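# Remove empty cartridge from sealant gun, leave both on table

## Task

Pull the spent cartridge out of the sealant gun and set it down on the table. The gun must end up resting on the table itself, not leaning on or lying across any other object. Then announce that the job is finished.

## Robot and tools

Robot: two six-joint arms, left_arm and right_arm, each ending in a parallel two-finger gripper with a wrist camera. left_arm is mounted near (+0.016, +0.278, +0.011) m and right_arm near (-0.012, -0.279, +0.012) m. The arm names do not match left and right in the pictures.

Frames: the scene frame has its origin at table-top height, halfway between the arm bases. +x points out over the table, +y toward left_arm, +z up. Reported positions (metres), quaternions (wxyz) and Hand targets use this frame. Motion offsets instead follow each arm's own Hand target axes: the fingers point along the gripper's +z and close along its y. end_effector_position is the spot between the finger pads, just short of the tips. Reported poses can be a few centimetres off, worse at long reach. Friction and gravity can leave a gripper low, short or tilted, and small commands may not move it at all or may move it sideways. Check the position and orientation after each motion and correct any tilt.

execute_actions(actions, cameras): actions is a list of actions. Each action is a list of 1 to 15 rows, one row per 1/30 s control step; if fewer than 15 rows are given, the last row repeats. Every row has 14 numbers in [-1, 1], left_arm first, then right_arm: dx, dy, dz, rx, ry, rz, opening. The first six are an offset, not a pose, from that arm's Hand target as it stood when the action began, along that target's own axes. All rows of one action count from the same start, but each new action or call starts over from the updated target, so sending the same offset twice moves twice as far. Scale: 1.0 equals 0.6 m of travel or 180 degrees of turn, and rx, ry, rz together form one rotation vector. An arm's six zeros re-request its present Hand target. opening is absolute: +1 fully open (about 87 mm between pads), +0.5 about 69 mm, 0 about 43 mm, -0.5 about 18 mm, -1 shut. A 0 there is a real command, so resend the current opening to leave a gripper unchanged. cameras lists names, ["all"] or []; an empty actions list returns the state and all images.

move(target, speed, blend, opening_speed, blocking, cameras): target is one 14-number row as above, or a list of up to 15 rows. Every row is an offset from the Hand targets at the start of the move, not from the previous row. The gripper travels in a straight line. speed is in m/s, 0.002 to 2.9 (default 0.25); it can be one value or one per target, and the turn rate is limited to twice that value in rad/s. blend is a corner-rounding radius in metres (0 means stop at each waypoint). opening_speed is finger travel per second on the -1..+1 scale, at least 0.2. A move lasts at most 10 s. It does not avoid obstacles or the other arm, and faster moves overshoot more and strike harder. The result adds a move: line giving the ending (done, off_target, moving, held, fault) and any limits (paced means the commanded pose was clipped, held means steps were withheld). done means within 10 mm and 2 degrees; it says nothing about contact. blocking=false returns after about 0.5 s while the motion continues.

wait(seconds): 0 to 10 s, holding the last commands. stop(): brakes a running move. zoom_image(camera, region): camera is one of cam_high, cam_low, cam_left_wrist, cam_right_wrist; region is [x0, y0, x1, y1] in pixels of its latest image (896x504), at most 504 by 504. read_manual(section): licence text only. finished_scene(scene): the integer number of the current scene; this ends it for good and is how you declare completion.

Result lines: end_effector_position and quat per arm; Hand target, which is the base for the next offsets (the gripper often stops short of it, and resending zeros or the missing distance closes the gap); Tool commands; grip_measured, on the same scale as opening; Joint positions, with the gripper last on a 0 (closed) to 1 (open) scale; Joint velocities; Joint torques, where joints 1 to 3 wrap at plus or minus 28 N m; and step readings of position. MOTOR HOT appears near 75 °C. OVER-TEMPERATURE FAULT at 90 °C folds that arm up for the rest of the scene.

Gripping: at first contact, note grip_measured, then command about 0.04 below it for a firm hold, or less below for a gentler one.

A reasonable order: look with an empty call; locate the gun and cartridge; hold the gun with one arm; grip the cartridge with the other and slide it out along its axis; lower it onto the table and open; make sure the gun lies flat on the table; confirm with the cameras; then call finished_scene.

Avoid: letting either object fall or leave the table; releasing anything still moving; fast impacts with the table or fixed items; the two grippers, fingers or wrist cameras touching (the clearance check does not cover them); strain on the camera cables; paths passing close to an arm's own base; and keeping an arm stretched out or loaded for long. Loose objects may occasionally be nudged, so recheck their positions before gripping.

Each tool is called after "Emit:" by a JSON object that holds its "fn" and its "kwargs", one argument or row to a line.

## Session

Emit:
{"fn": "execute_actions", "kwargs": {
  "actions": []
}}

Scene clock: 0.00 s.
left_arm: end_effector_position=(+0.3795, +0.3536, +0.0358) grip_measured=+1.000 end_effector_quat_wxyz=(+0.520, -0.146, +0.828, +0.148) | right_arm: end_effector_position=(+0.3802, -0.2800, +0.0944) grip_measured=+1.000 end_effector_quat_wxyz=(+0.614, +0.003, +0.789, -0.013)
Joint positions: left_arm=[-0.012 1.609 0.39 0.757 -0.374 -0.077 1] | right_arm=[0.012 1.487 0.375 0.864 0.038 -0.009 1]
Joint velocities: within noise
Joint torques (N m): no reading
Heat: left arm: 28 °C; right arm: 24 °C.
Hand target: left_arm +0.3832, +0.3537, +0.0415; +0.528, -0.147, +0.823, +0.147 | right_arm +0.3818, -0.2800, +0.0978; +0.617, +0.003, +0.787, -0.013
Tool commands: left_gripper/opening=+1.0 right_gripper/opening=+1.0

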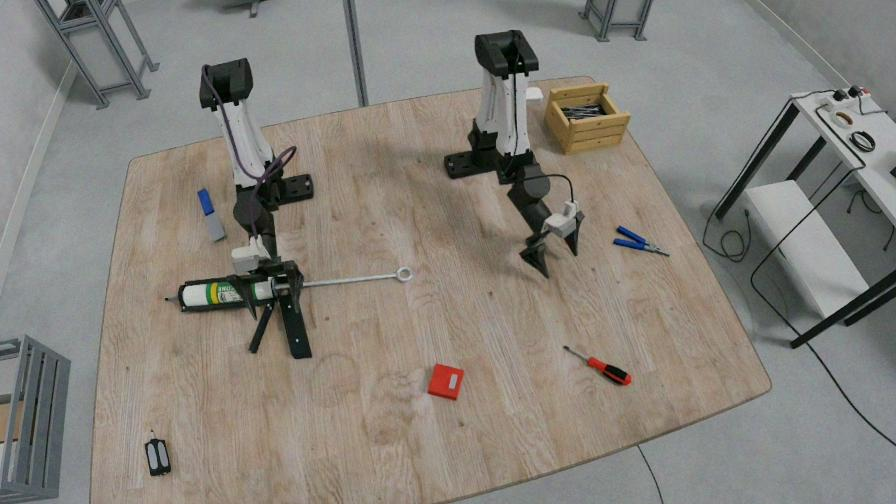

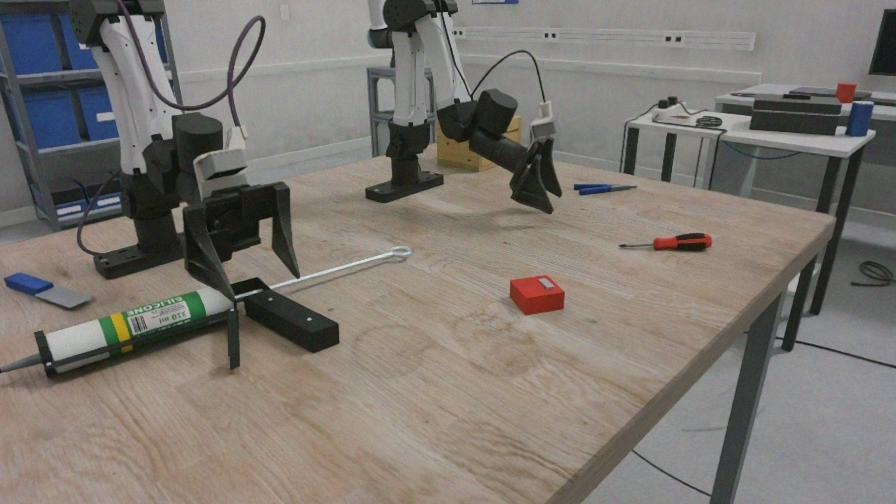

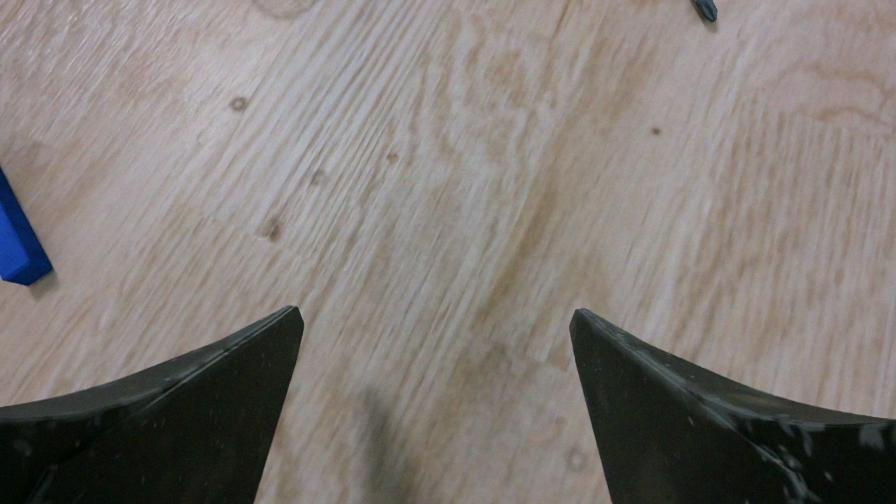

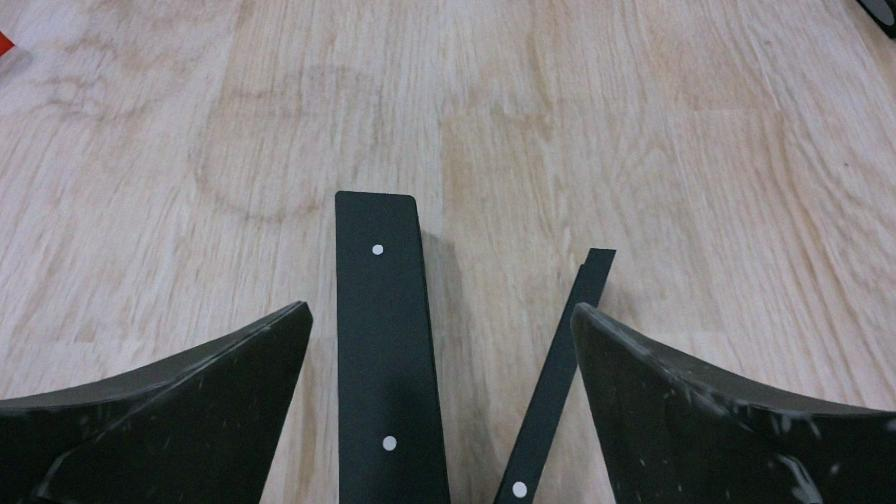

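Emit:
{"fn": "move", "kwargs": {
  "target": [0,0,0,0,0,0,1,-0.3,0,-0.16,0,0.2,0,1],
  "speed": 0.4,
  "cameras": ["cam_high","cam_low","cam_right_wrist"]
}}

Emit:
{"fn": "zoom_image", "kwargs": {
  "camera": "cam_high",
  "region": [150, 220, 430, 378]
}}

Emit:
{"fn": "zoom_image", "kwargs": {
  "camera": "cam_low",
  "region": [0, 220, 420, 456]
}}

Scene clock: 7.43 s.
left_arm: end_effector_position=(+0.3795, +0.3536, +0.0358) grip_measured=+1.000 end_effector_quat_wxyz=(+0.520, -0.146, +0.828, +0.148) | right_arm: end_effector_position=(+0.3303, -0.2772, +0.2914) grip_measured=+1.000 end_effector_quat_wxyz=(+0.342, +0.002, +0.939, -0.012)
Joint positions: left_arm=[-0.012 1.609 0.39 0.757 -0.374 -0.077 1] | right_arm=[0.02 1.464 1.723 -1.131 0.038 0.013 1]
Joint torques (N m): left_arm=[-0.25 -6.67 4.52 1.72 -0.14 0.13] | right_arm=[0.51 -4.08 8.77 1.68 -0.07 0.11]
Heat: left arm: 28 °C; right arm: 24 °C.
Hand target: left_arm +0.3832, +0.3537, +0.0415; +0.528, -0.147, +0.823, +0.147 | right_arm +0.3313, -0.2755, +0.2954; +0.344, +0.007, +0.939, -0.012
Off the commanded pose: left_arm 0.007 m, 1 deg | right_arm 0.004 m, 1 deg.
move: done
camera_calibration:
cam_right_wrist: T_world_to_cam=[[-0.0125356, -0.999914, 0.00394278, -0.276966], [-0.989316, 0.0129753, 0.145207, 0.313004], [-0.145245, -0.0020804, -0.989393, 0.481952], [0, 0, 0, 1]] pos_world=[0.376189, -0.28, 0.432482]
Images, in order (width x height): cam_high 896x504, cam_low 896x504, cam_right_wrist 896x504.

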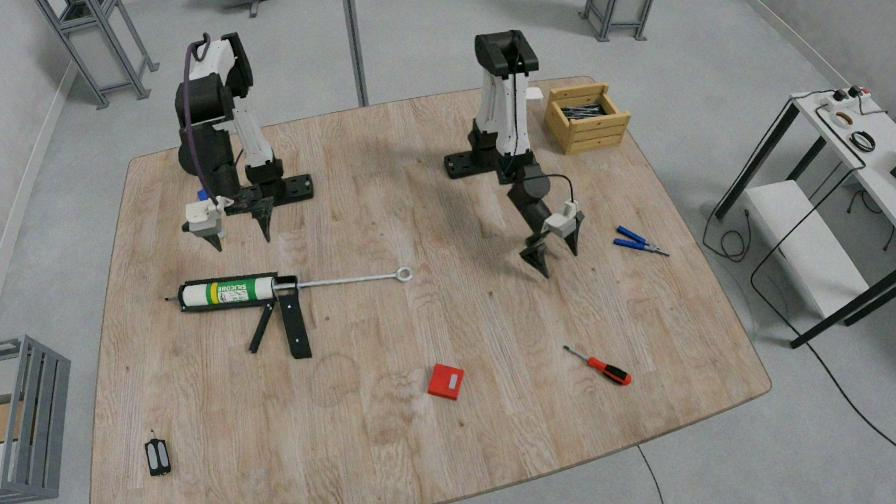

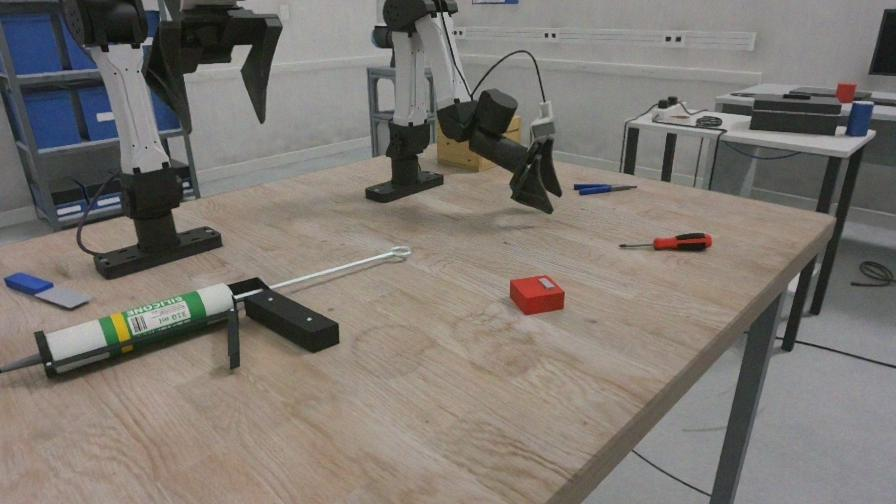

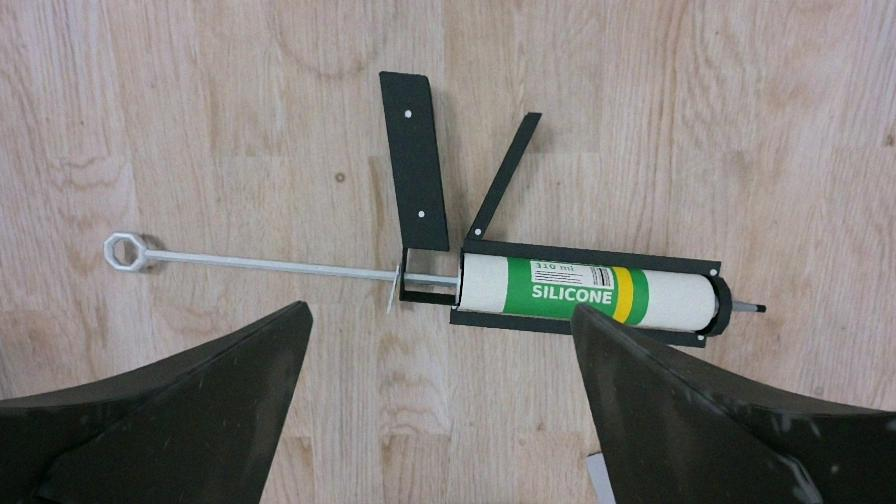

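Scaled by 1.800 from the camera's 896x504 image, which has a finer 1280x720 frame.

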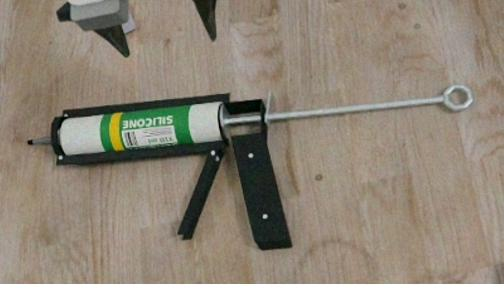

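Scaled by 1.200 from the camera's 896x504 image, which has a finer 1280x720 frame.

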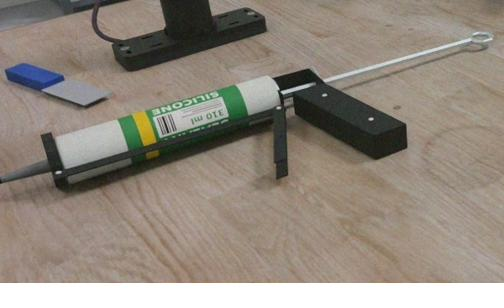

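Emit:
{"fn": "zoom_image", "kwargs": {
  "camera": "cam_right_wrist",
  "region": [380, 210, 540, 350]
}}

Emit:
{"fn": "zoom_image", "kwargs": {
  "camera": "cam_right_wrist",
  "region": [660, 240, 780, 350]
}}

Emit:
{"fn": "zoom_image", "kwargs": {
  "camera": "cam_low",
  "region": [0, 320, 100, 385]
}}

Emit:
{"fn": "zoom_image", "kwargs": {
  "camera": "cam_low",
  "region": [190, 260, 310, 330]
}}

Scaled by 3.150 from the camera's 896x504 image, which has a finer 1280x720 frame.

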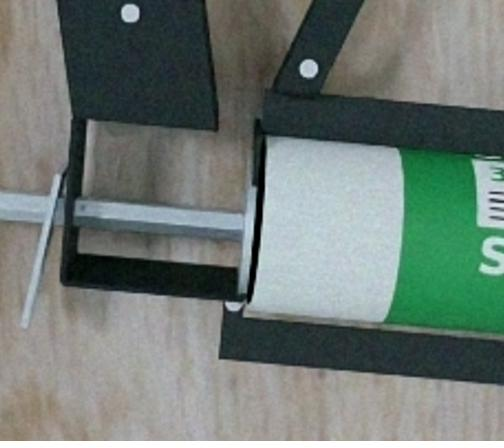

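Scaled by 4.200 from the camera's 896x504 image, which has a finer 1280x720 frame.

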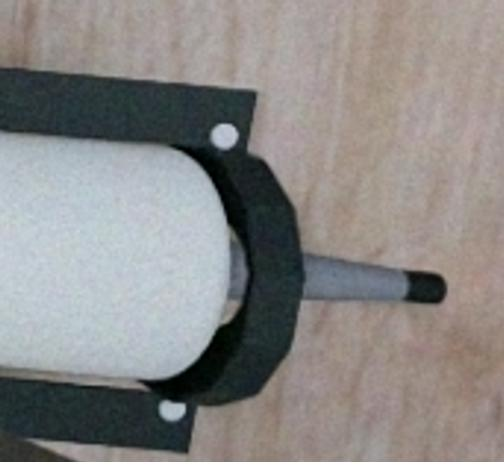

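Scaled by 5.040 from the camera's 896x504 image, which has a finer 1280x720 frame.

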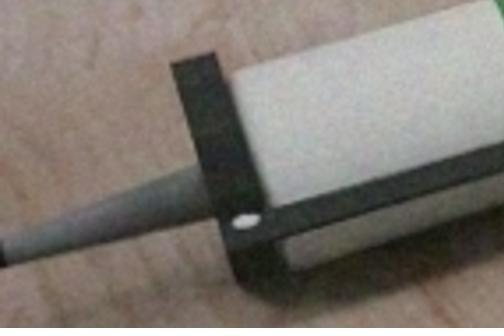

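Scaled by 4.200 from the camera's 896x504 image, which has a finer 1280x720 frame.

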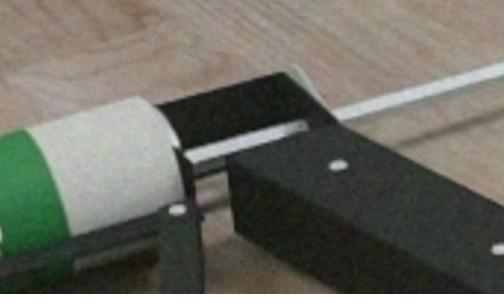

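Emit:
{"fn": "move", "kwargs": {
  "target": [0,0,0,0,0,0,1,0.23,-0.08,0.147,0.1785,0.1749,0.4997,1],
  "speed": 0.5,
  "cameras": ["cam_high","cam_low","cam_right_wrist"]
}}

Scene clock: 36.43 s.
left_arm: end_effector_position=(+0.3795, +0.3536, +0.0358) grip_measured=+1.000 end_effector_quat_wxyz=(+0.520, -0.146, +0.828, +0.148) | right_arm: end_effector_position=(+0.2838, -0.3275, +0.1436) grip_measured=+1.000 end_effector_quat_wxyz=(+0.014, +0.730, +0.683, -0.002)
Joint positions: left_arm=[-0.012 1.609 0.39 0.757 -0.374 -0.077 1] | right_arm=[-0.291 1.679 1.461 -1.33 0.018 1.349 1]
Joint torques (N m): left_arm=[-0.35 -6.48 4.55 1.74 -0.12 0.13] | right_arm=[-0.25 -5.24 5.46 0.37 -0.27 0.15]
Heat: left arm: 29 °C; right arm: 28 °C.
Hand target: left_arm +0.3832, +0.3537, +0.0415; +0.528, -0.147, +0.823, +0.147 | right_arm +0.2820, -0.3252, +0.1398; +0.000, +0.737, +0.675, +0.000
Off the commanded pose: left_arm 0.007 m, 1 deg | right_arm 0.005 m, 2 deg.
move: done
camera_calibration:
cam_right_wrist: T_world_to_cam=[[-0.996429, 0.0784843, -0.0311368, 0.310174], [0.0306809, 0.680111, 0.732466, 0.133675], [0.0786636, 0.728895, -0.680091, 0.46034], [0, 0, 0, 1]] pos_world=[0.268753, -0.450798, 0.224819]
Images, in order (width x height): cam_high 896x504, cam_low 896x504, cam_right_wrist 896x504.

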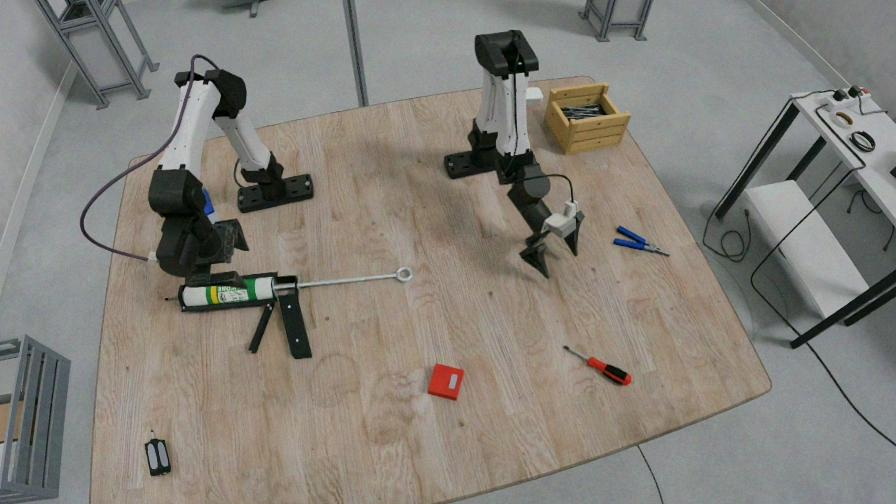

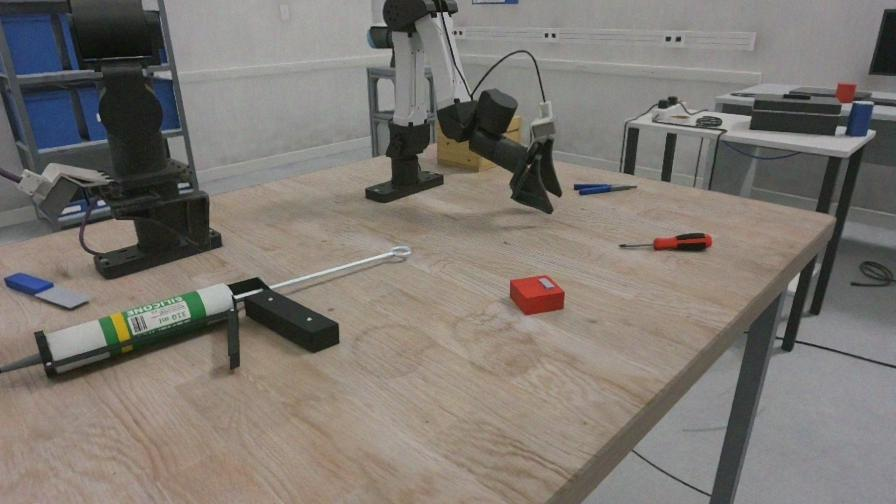

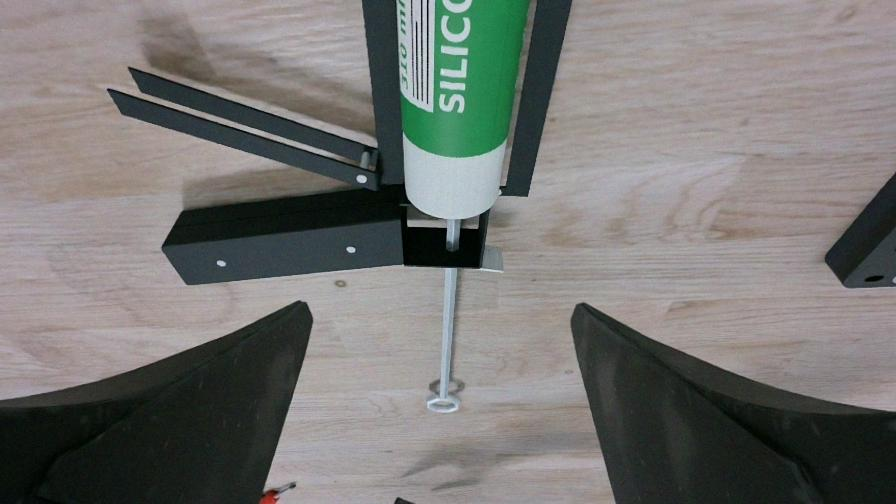

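Emit:
{"fn": "move", "kwargs": {
  "target": [0,0,0,0,0,0,1,0,0,0.17,0,0,0,1],
  "speed": 0.15,
  "cameras": ["cam_low","cam_right_wrist"]
}}

Emit:
{"fn": "zoom_image", "kwargs": {
  "camera": "cam_low",
  "region": [0, 200, 360, 402]
}}

Scene clock: 43.87 s.
left_arm: end_effector_position=(+0.3795, +0.3536, +0.0358) grip_measured=+1.000 end_effector_quat_wxyz=(+0.520, -0.146, +0.828, +0.148) | right_arm: end_effector_position=(+0.2820, -0.3263, +0.0428) grip_measured=+1.000 end_effector_quat_wxyz=(+0.008, +0.731, +0.683, -0.003)
Joint positions: left_arm=[-0.012 1.609 0.39 0.757 -0.374 -0.077 1] | right_arm=[-0.291 1.75 1.133 -0.943 0.014 1.35 1]
Joint torques (N m): left_arm=[-0.18 -6.42 4.46 1.73 -0.14 0.12] | right_arm=[-0.65 -5.04 5 0.47 -0.27 0.2]
Heat: left arm: 29 °C; right arm: 28 °C.
Hand target: left_arm +0.3832, +0.3537, +0.0415; +0.528, -0.147, +0.823, +0.147 | right_arm +0.2820, -0.3252, +0.0378; +0.000, +0.738, +0.675, +0.000
Off the commanded pose: left_arm 0.007 m, 1 deg | right_arm 0.005 m, 2 deg.
move: done
camera_calibration:
cam_right_wrist: T_world_to_cam=[[-0.996634, 0.0794033, -0.0203861, 0.305018], [0.0386992, 0.674921, 0.736875, 0.202757], [0.0722693, 0.733605, -0.675722, 0.394132], [0, 0, 0, 1]] pos_world=[0.267661, -0.450202, 0.123135]
Images, in order (width x height): cam_low 896x504, cam_right_wrist 896x504.

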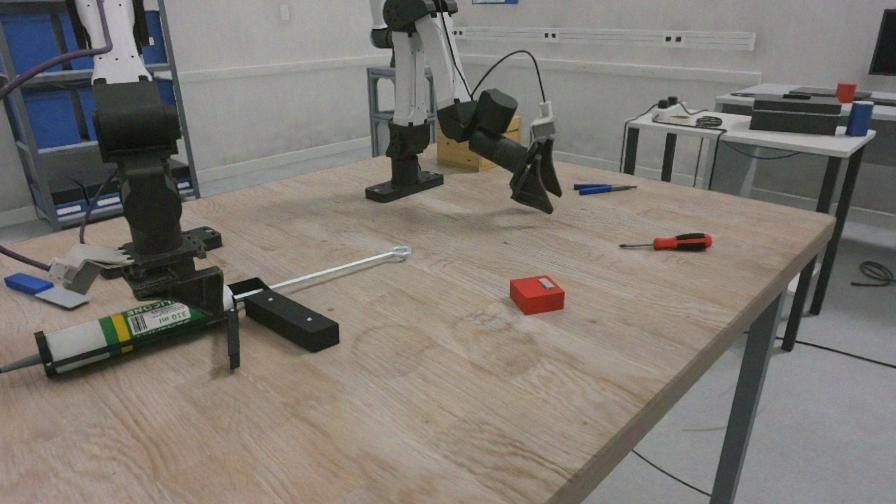

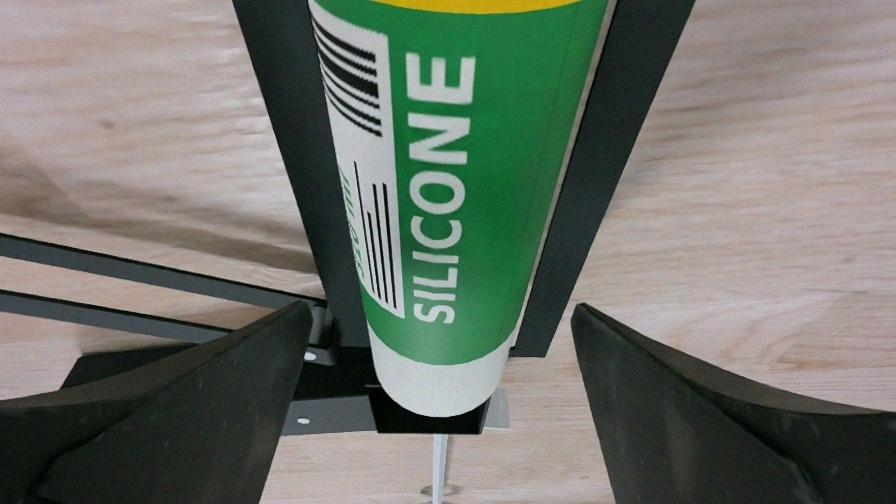

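Scaled by 1.400 from the camera's 896x504 image, which has a finer 1280x720 frame.

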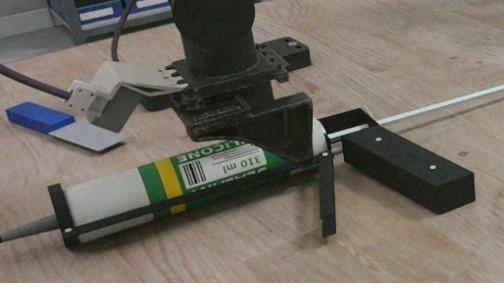

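Emit:
{"fn": "move", "kwargs": {
  "target": [
    [0,0,0,0,0,0,1,0,0,0.015,0,0,0,1],
    [0,0,0,0,0,0,1,0,0,0.015,0,0,0,-0.05]
  ],
  "speed": 0.05,
  "opening_speed": 0.8,
  "cameras": ["cam_low","cam_right_wrist"]
}}

Emit:
{"fn": "zoom_image", "kwargs": {
  "camera": "cam_low",
  "region": [100, 230, 300, 370]
}}

Scene clock: 48.77 s.
left_arm: end_effector_position=(+0.3795, +0.3536, +0.0358) grip_measured=+1.000 end_effector_quat_wxyz=(+0.520, -0.146, +0.828, +0.148) | right_arm: end_effector_position=(+0.2804, -0.3258, +0.0333) grip_measured=+0.749 end_effector_quat_wxyz=(+0.005, +0.731, +0.683, -0.005)
Joint positions: left_arm=[-0.012 1.609 0.39 0.757 -0.374 -0.077 1] | right_arm=[-0.291 1.764 1.109 -0.912 0.014 1.35 0.874]
Joint torques (N m): left_arm=[-0.25 -6.3 4.38 1.74 -0.11 0.12] | right_arm=[-0.59 -5.14 5.31 0.5 -0.21 0.16]
Heat: left arm: 30 °C; right arm: 27 °C.
Hand target: left_arm +0.3832, +0.3537, +0.0415; +0.528, -0.147, +0.823, +0.147 | right_arm +0.2820, -0.3252, +0.0287; +0.000, +0.738, +0.675, +0.000
Off the commanded pose: left_arm 0.007 m, 1 deg | right_arm 0.005 m, 1 deg.
move: done
camera_calibration:
cam_right_wrist: T_world_to_cam=[[-0.996747, 0.0794217, -0.013664, 0.302976], [0.043546, 0.673463, 0.737937, 0.207526], [0.0678104, 0.734942, -0.674731, 0.389119], [0, 0, 0, 1]] pos_world=[0.266568, -0.449804, 0.113549]
Images, in order (width x height): cam_low 896x504, cam_right_wrist 896x504.

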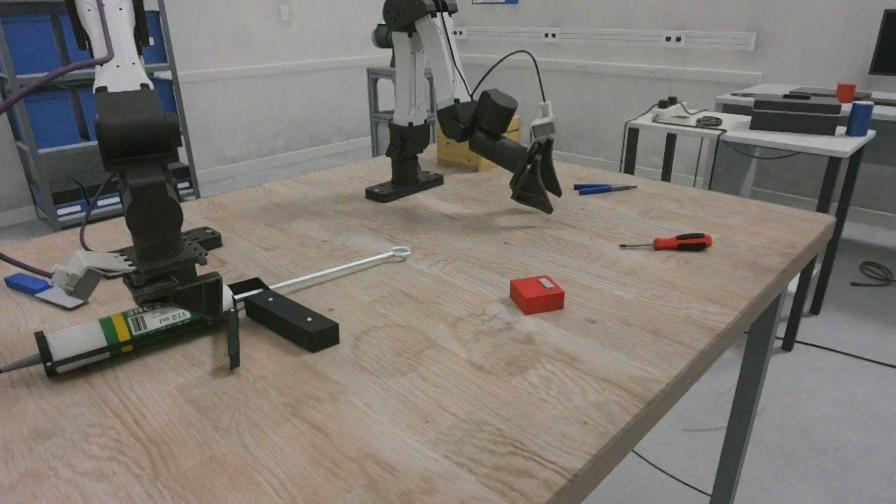

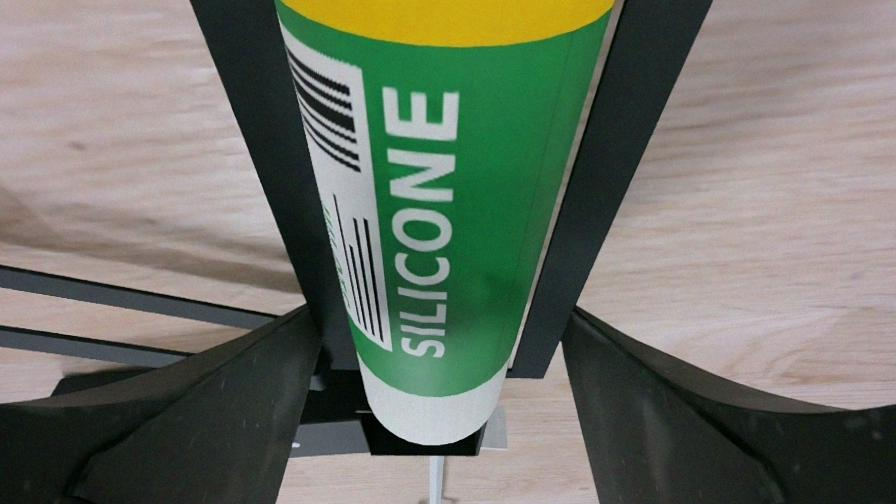

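Scaled by 2.520 from the camera's 896x504 image, which has a finer 1280x720 frame.

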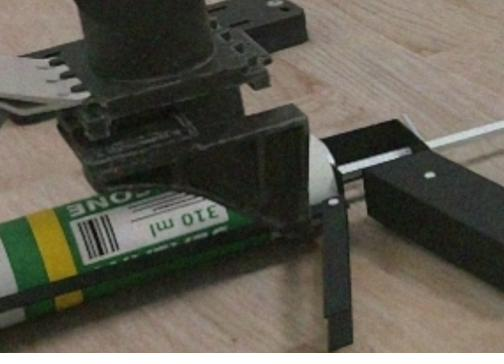

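Emit:
{"fn": "move", "kwargs": {
  "target": [
    [0,0,0,0,0,0,1,0,0,0.004,0,0,0,1],
    [0,0,0,0,0,0,1,0,0,-0.0125,0,0,0,1],
    [0,0,0,0,0,0,1,0,0,-0.0125,0,0,0,0.02]
  ],
  "speed": 0.06,
  "opening_speed": 1,
  "cameras": ["cam_low","cam_right_wrist"]
}}

Emit:
{"fn": "zoom_image", "kwargs": {
  "camera": "cam_low",
  "region": [100, 230, 300, 370]
}}

Scene clock: 56.20 s.
left_arm: end_effector_position=(+0.3795, +0.3536, +0.0358) grip_measured=+1.000 end_effector_quat_wxyz=(+0.520, -0.146, +0.828, +0.148) | right_arm: end_effector_position=(+0.2795, -0.3253, +0.0324) grip_measured=+0.748 end_effector_quat_wxyz=(+0.003, +0.732, +0.682, -0.006)
Joint positions: left_arm=[-0.012 1.609 0.39 0.757 -0.374 -0.077 1] | right_arm=[-0.291 1.767 1.108 -0.915 0.014 1.353 0.874]
Joint torques (N m): left_arm=[-0.23 -6.49 4.52 1.76 -0.15 0.11] | right_arm=[-0.66 -6.37 6.8 0.18 -0.14 0.15]
Heat: left arm: 30 °C; right arm: 27 °C.
Hand target: left_arm +0.3832, +0.3537, +0.0415; +0.528, -0.147, +0.823, +0.147 | right_arm +0.2820, -0.3252, +0.0363; +0.000, +0.737, +0.675, +0.000
Off the commanded pose: left_arm 0.007 m, 1 deg | right_arm 0.005 m, 1 deg.
move: done
camera_calibration:
cam_right_wrist: T_world_to_cam=[[-0.996565, 0.0824419, -0.00785751, 0.302796], [0.0497212, 0.6715, 0.739335, 0.205553], [0.0662284, 0.736404, -0.673292, 0.389062], [0, 0, 0, 1]] pos_world=[0.265769, -0.449499, 0.11236]
Images, in order (width x height): cam_low 896x504, cam_right_wrist 896x504.

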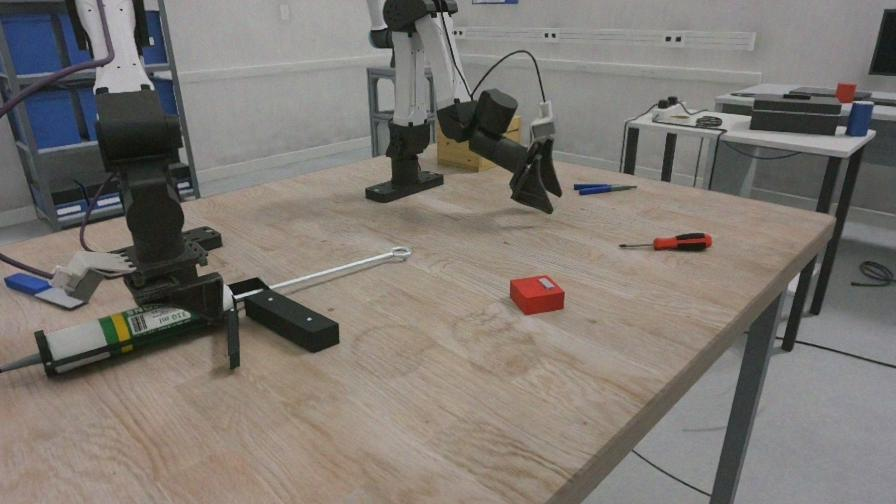

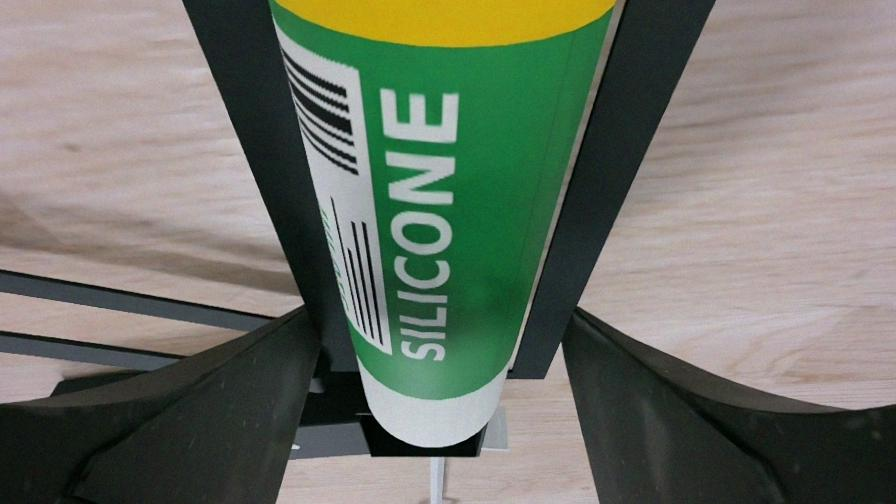

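Scaled by 2.520 from the camera's 896x504 image, which has a finer 1280x720 frame.

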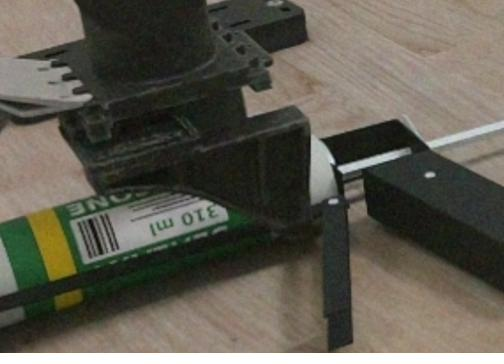

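Emit:
{"fn": "move", "kwargs": {
  "target": [
    [0,0,0,0,0,0,1,0,0,0,0,0,0,1],
    [0,0,0,0,0,0,1,0,0,-0.035,0,0,0,1],
    [0,0,0,0,0,0,1,0,0,-0.008,0,0,0,1],
    [0,0,0,0,0,0,1,0,0,-0.008,0,0,0,0.02]
  ],
  "speed": 0.08,
  "opening_speed": 1,
  "cameras": ["cam_low","cam_right_wrist"]
}}

Emit:
{"fn": "zoom_image", "kwargs": {
  "camera": "cam_low",
  "region": [100, 230, 300, 370]
}}

Scene clock: 62.30 s.
left_arm: end_effector_position=(+0.3795, +0.3536, +0.0358) grip_measured=+1.000 end_effector_quat_wxyz=(+0.520, -0.146, +0.828, +0.148) | right_arm: end_effector_position=(+0.2866, -0.3263, +0.0402) grip_measured=+0.344 end_effector_quat_wxyz=(+0.007, +0.735, +0.678, +0.000)
Joint positions: left_arm=[-0.012 1.609 0.39 0.757 -0.374 -0.077 1] | right_arm=[-0.291 1.767 1.142 -0.934 0.008 1.361 0.672]
Joint torques (N m): left_arm=[-0.4 -6.39 4.45 1.78 -0.14 0.11] | right_arm=[-0.5 -7.21 4.94 0.26 -0.16 0.07]
Heat: left arm: 30 °C; right arm: 27 °C.
Hand target: left_arm +0.3832, +0.3537, +0.0415; +0.528, -0.147, +0.823, +0.147 | right_arm +0.2820, -0.3252, +0.0411; +0.000, +0.737, +0.675, +0.000
Off the commanded pose: left_arm 0.007 m, 1 deg | right_arm 0.005 m, 1 deg.
move: done
camera_calibration:
cam_right_wrist: T_world_to_cam=[[-0.995576, 0.0912215, -0.0225079, 0.313136], [0.0446283, 0.669921, 0.74109, 0.200914], [0.0826818, 0.736807, -0.671029, 0.389949], [0, 0, 0, 1]] pos_world=[0.270543, -0.450478, 0.11982]
Images, in order (width x height): cam_low 896x504, cam_right_wrist 896x504.

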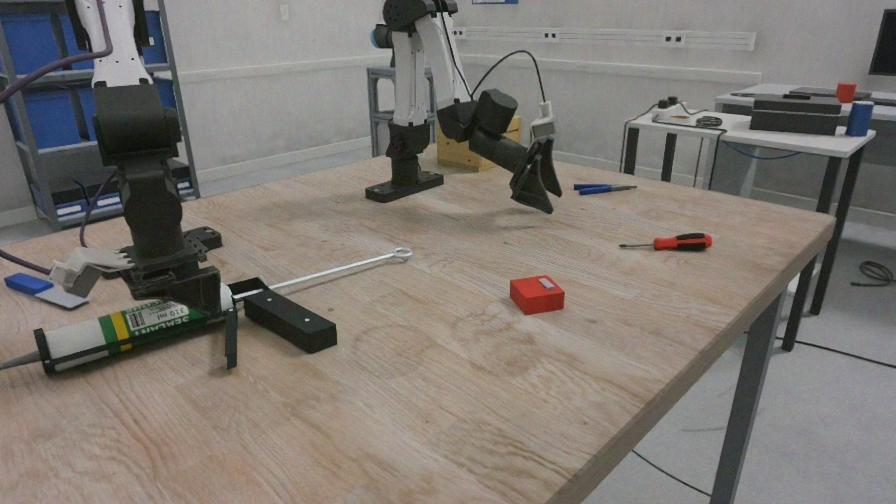

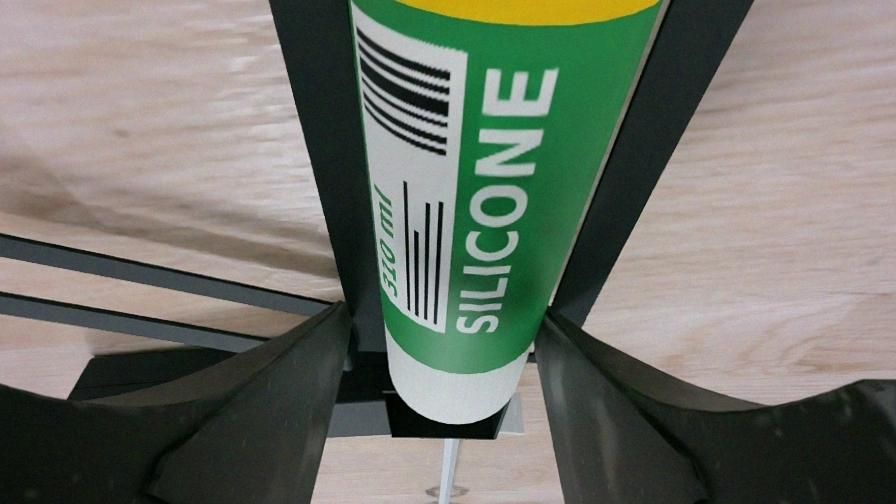

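Scaled by 2.520 from the camera's 896x504 image, which has a finer 1280x720 frame.

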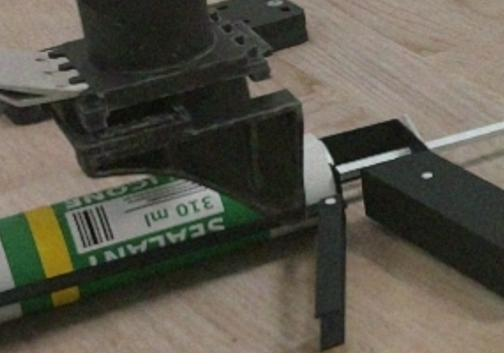

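Emit:
{"fn": "move", "kwargs": {
  "target": [0,0,0,0,0,0,1,0,0,-0.04,0,0,0,0.2],
  "speed": 0.06,
  "cameras": ["cam_low","cam_right_wrist"]
}}

Emit:
{"fn": "zoom_image", "kwargs": {
  "camera": "cam_low",
  "region": [0, 200, 360, 402]
}}

Scene clock: 67.17 s.
left_arm: end_effector_position=(+0.3795, +0.3536, +0.0358) grip_measured=+1.000 end_effector_quat_wxyz=(+0.520, -0.146, +0.828, +0.148) | right_arm: end_effector_position=(+0.2758, -0.3232, +0.0530) grip_measured=+0.200 end_effector_quat_wxyz=(-0.014, +0.735, +0.678, -0.013)
Joint positions: left_arm=[-0.012 1.609 0.39 0.757 -0.374 -0.077 1] | right_arm=[-0.292 1.754 1.177 -1.031 0.008 1.361 0.6]
Joint torques (N m): left_arm=[-0.16 -6.27 4.55 1.74 -0.19 0.12] | right_arm=[-0.43 -8.35 7.66 0.17 -0.17 0.05]
Heat: left arm: 31 °C; right arm: 27 °C.
Hand target: left_arm +0.3832, +0.3537, +0.0415; +0.528, -0.147, +0.823, +0.147 | right_arm +0.2821, -0.3252, +0.0651; +0.000, +0.738, +0.675, +0.000
Off the commanded pose: left_arm 0.007 m, 1 deg | right_arm 0.014 m, 2 deg.
move: off_target (right_arm)
camera_calibration:
cam_right_wrist: T_world_to_cam=[[-0.995527, 0.0911425, 0.0248677, 0.299818], [0.0790414, 0.659354, 0.747666, 0.17664], [0.0517476, 0.746288, -0.663609, 0.408284], [0, 0, 0, 1]] pos_world=[0.263387, -0.448492, 0.131418]
Images, in order (width x height): cam_low 896x504, cam_right_wrist 896x504.

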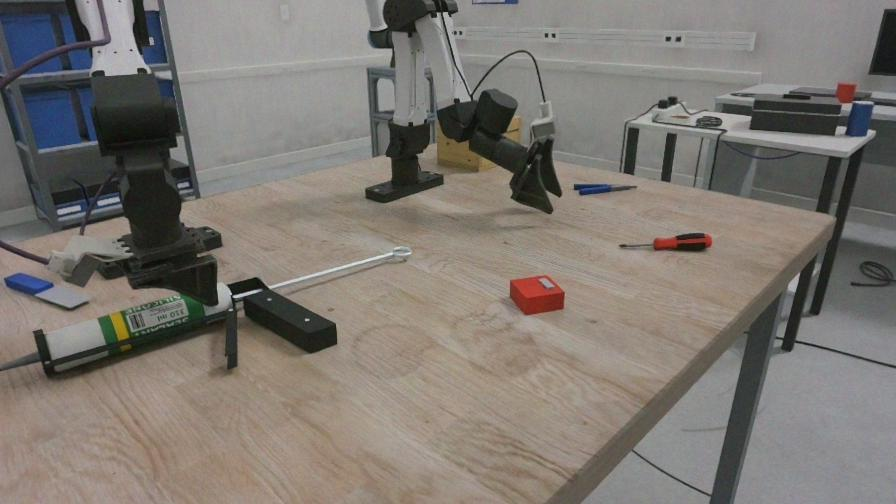

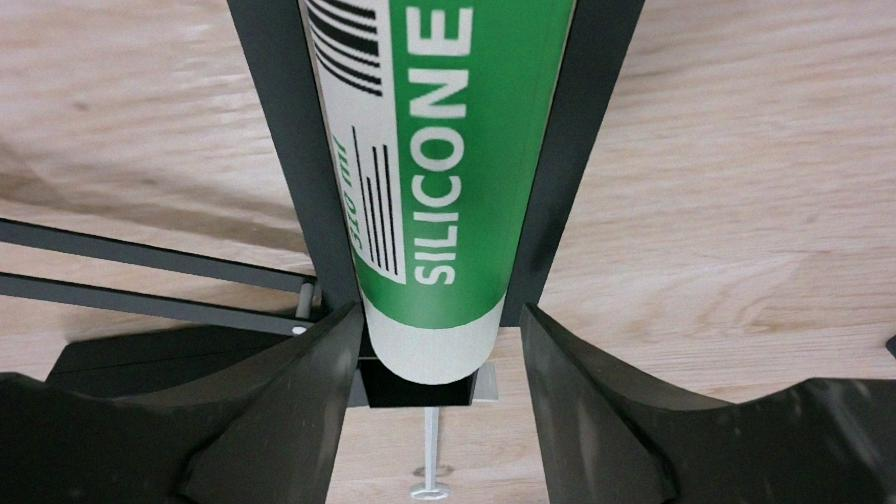

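Scaled by 1.400 from the camera's 896x504 image, which has a finer 1280x720 frame.

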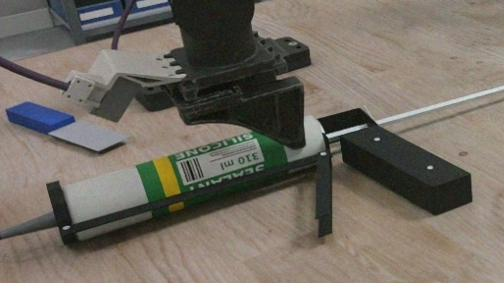

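Emit:
{"fn": "move", "kwargs": {
  "target": [
    [0,0,0,0,0,0,1,0,0,0,0,0,0,0.5],
    [0,0,0,0,0,0,1,0,0,0.041,0,0,0,0.5],
    [0,0,0,0,0,0,1,0,0,0.041,0,0,0,-0.1]
  ],
  "speed": 0.08,
  "opening_speed": 1,
  "cameras": ["cam_low","cam_right_wrist"]
}}

Emit:
{"fn": "zoom_image", "kwargs": {
  "camera": "cam_low",
  "region": [100, 230, 300, 370]
}}

Scene clock: 72.97 s.
left_arm: end_effector_position=(+0.3795, +0.3536, +0.0358) grip_measured=+1.000 end_effector_quat_wxyz=(+0.520, -0.146, +0.828, +0.148) | right_arm: end_effector_position=(+0.2805, -0.3246, +0.0432) grip_measured=+0.088 end_effector_quat_wxyz=(+0.000, +0.735, +0.678, -0.004)
Joint positions: left_arm=[-0.012 1.609 0.39 0.757 -0.374 -0.077 1] | right_arm=[-0.292 1.754 1.138 -0.958 0.008 1.361 0.544]
Joint torques (N m): left_arm=[-0.17 -6.53 4.42 1.76 -0.17 0.08] | right_arm=[-0.72 -5.81 5.12 0.58 -0.13 0.05]
Heat: left arm: 31 °C; right arm: 27 °C.
Hand target: left_arm +0.3832, +0.3537, +0.0415; +0.528, -0.147, +0.823, +0.147 | right_arm +0.2820, -0.3252, +0.0405; +0.000, +0.738, +0.675, +0.000
Off the commanded pose: left_arm 0.007 m, 1 deg | right_arm 0.003 m, 1 deg.
move: done
camera_calibration:
cam_right_wrist: T_world_to_cam=[[-0.99579, 0.0913134, -0.00805212, 0.30654], [0.0551081, 0.666523, 0.743445, 0.193716], [0.0732534, 0.739871, -0.668748, 0.394765], [0, 0, 0, 1]] pos_world=[0.265656, -0.449182, 0.12245]
Images, in order (width x height): cam_low 896x504, cam_right_wrist 896x504.

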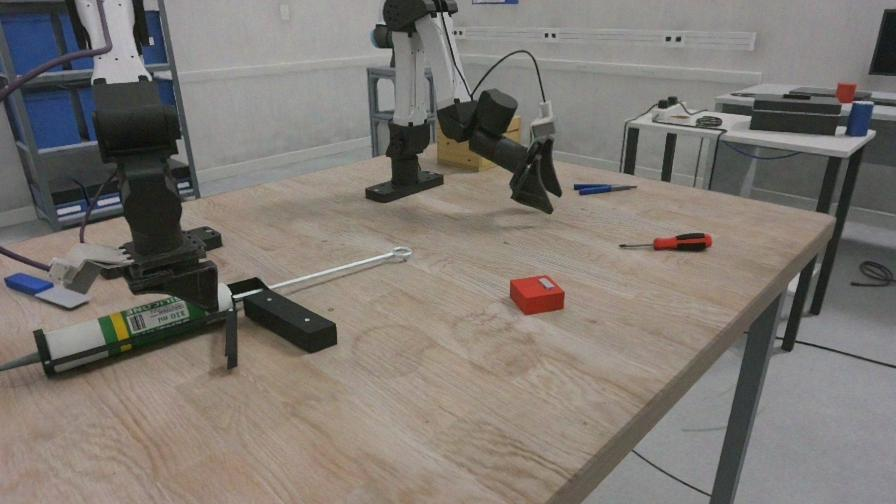

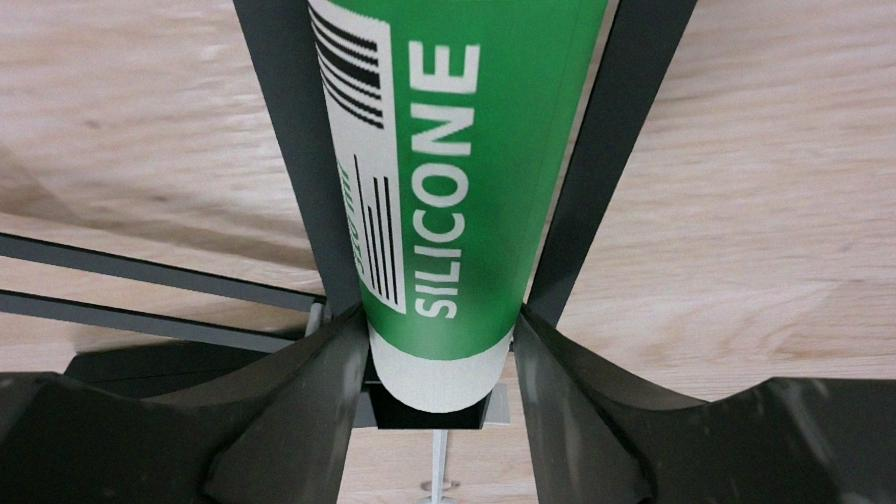

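Scaled by 2.520 from the camera's 896x504 image, which has a finer 1280x720 frame.

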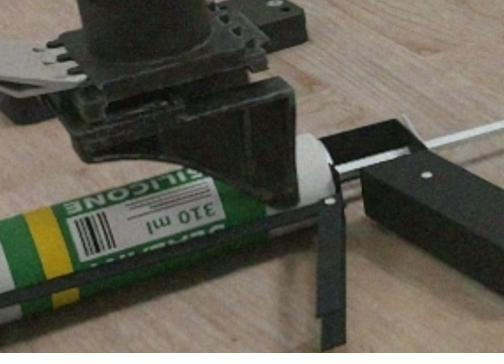

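Gripped at 48 mm. Lift.

Emit:
{"fn": "move", "kwargs": {
  "target": [0,0,0,0,0,0,1,0,0,-0.06,0,0,0,-0.1],
  "speed": 0.06,
  "cameras": ["cam_low","cam_right_wrist"]
}}

Emit:
{"fn": "zoom_image", "kwargs": {
  "camera": "cam_low",
  "region": [0, 200, 360, 402]
}}

Scene clock: 75.50 s.
left_arm: end_effector_position=(+0.3795, +0.3536, +0.0358) grip_measured=+1.000 end_effector_quat_wxyz=(+0.520, -0.146, +0.828, +0.148) | right_arm: end_effector_position=(+0.2781, -0.3238, +0.0632) grip_measured=+0.088 end_effector_quat_wxyz=(-0.011, +0.735, +0.678, -0.011)
Joint positions: left_arm=[-0.012 1.609 0.39 0.757 -0.374 -0.077 1] | right_arm=[-0.292 1.744 1.209 -1.066 0.008 1.361 0.544]
Joint torques (N m): left_arm=[-0.17 -6.42 4.4 1.74 -0.16 0.14] | right_arm=[-0.68 -8.72 7.86 0.11 -0.19 0.03]
Heat: left arm: 31 °C; right arm: 27 °C.
Hand target: left_arm +0.3832, +0.3537, +0.0415; +0.528, -0.147, +0.823, +0.147 | right_arm +0.2820, -0.3252, +0.0765; +0.000, +0.738, +0.675, +0.000
Off the commanded pose: left_arm 0.007 m, 1 deg | right_arm 0.014 m, 2 deg.
move: off_target (right_arm)
camera_calibration:
cam_right_wrist: T_world_to_cam=[[-0.99566, 0.0912062, 0.0184868, 0.30236], [0.0743968, 0.66077, 0.746893, 0.171037], [0.0559057, 0.745027, -0.664688, 0.41394], [0, 0, 0, 1]] pos_world=[0.265181, -0.44899, 0.141805]
Images, in order (width x height): cam_low 896x504, cam_right_wrist 896x504.

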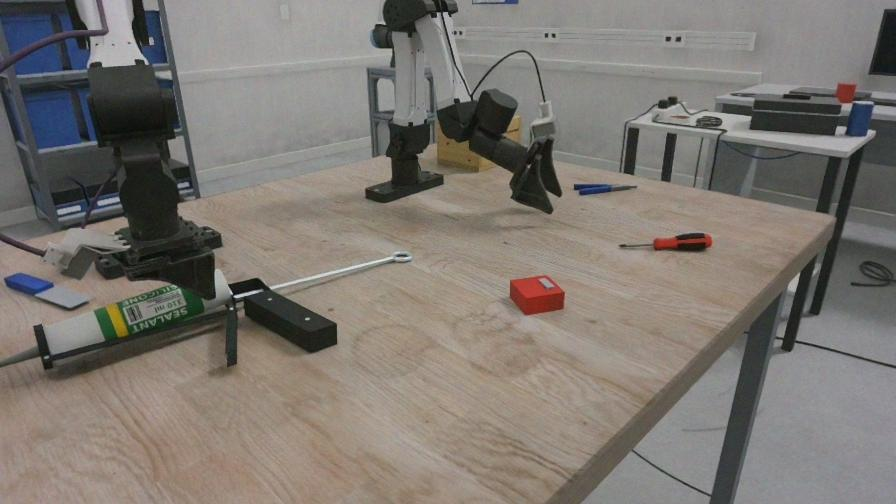

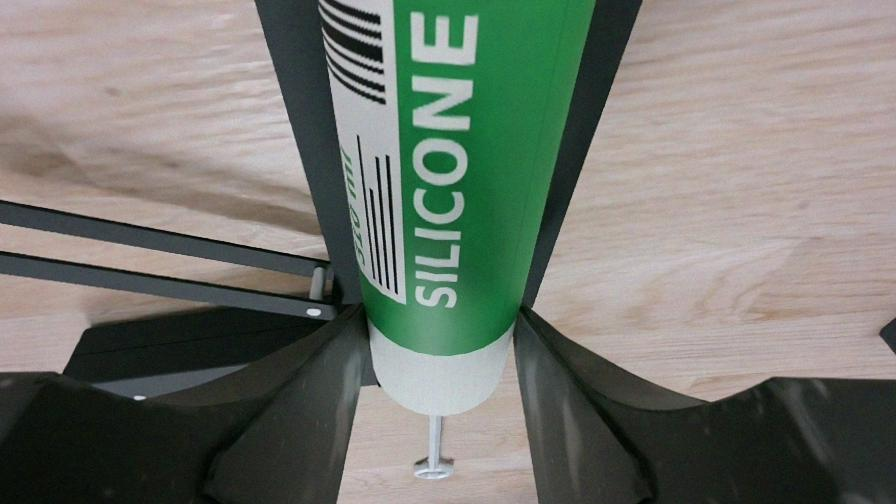

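Scaled by 1.400 from the camera's 896x504 image, which has a finer 1280x720 frame.

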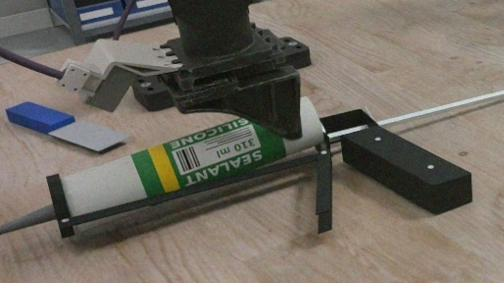

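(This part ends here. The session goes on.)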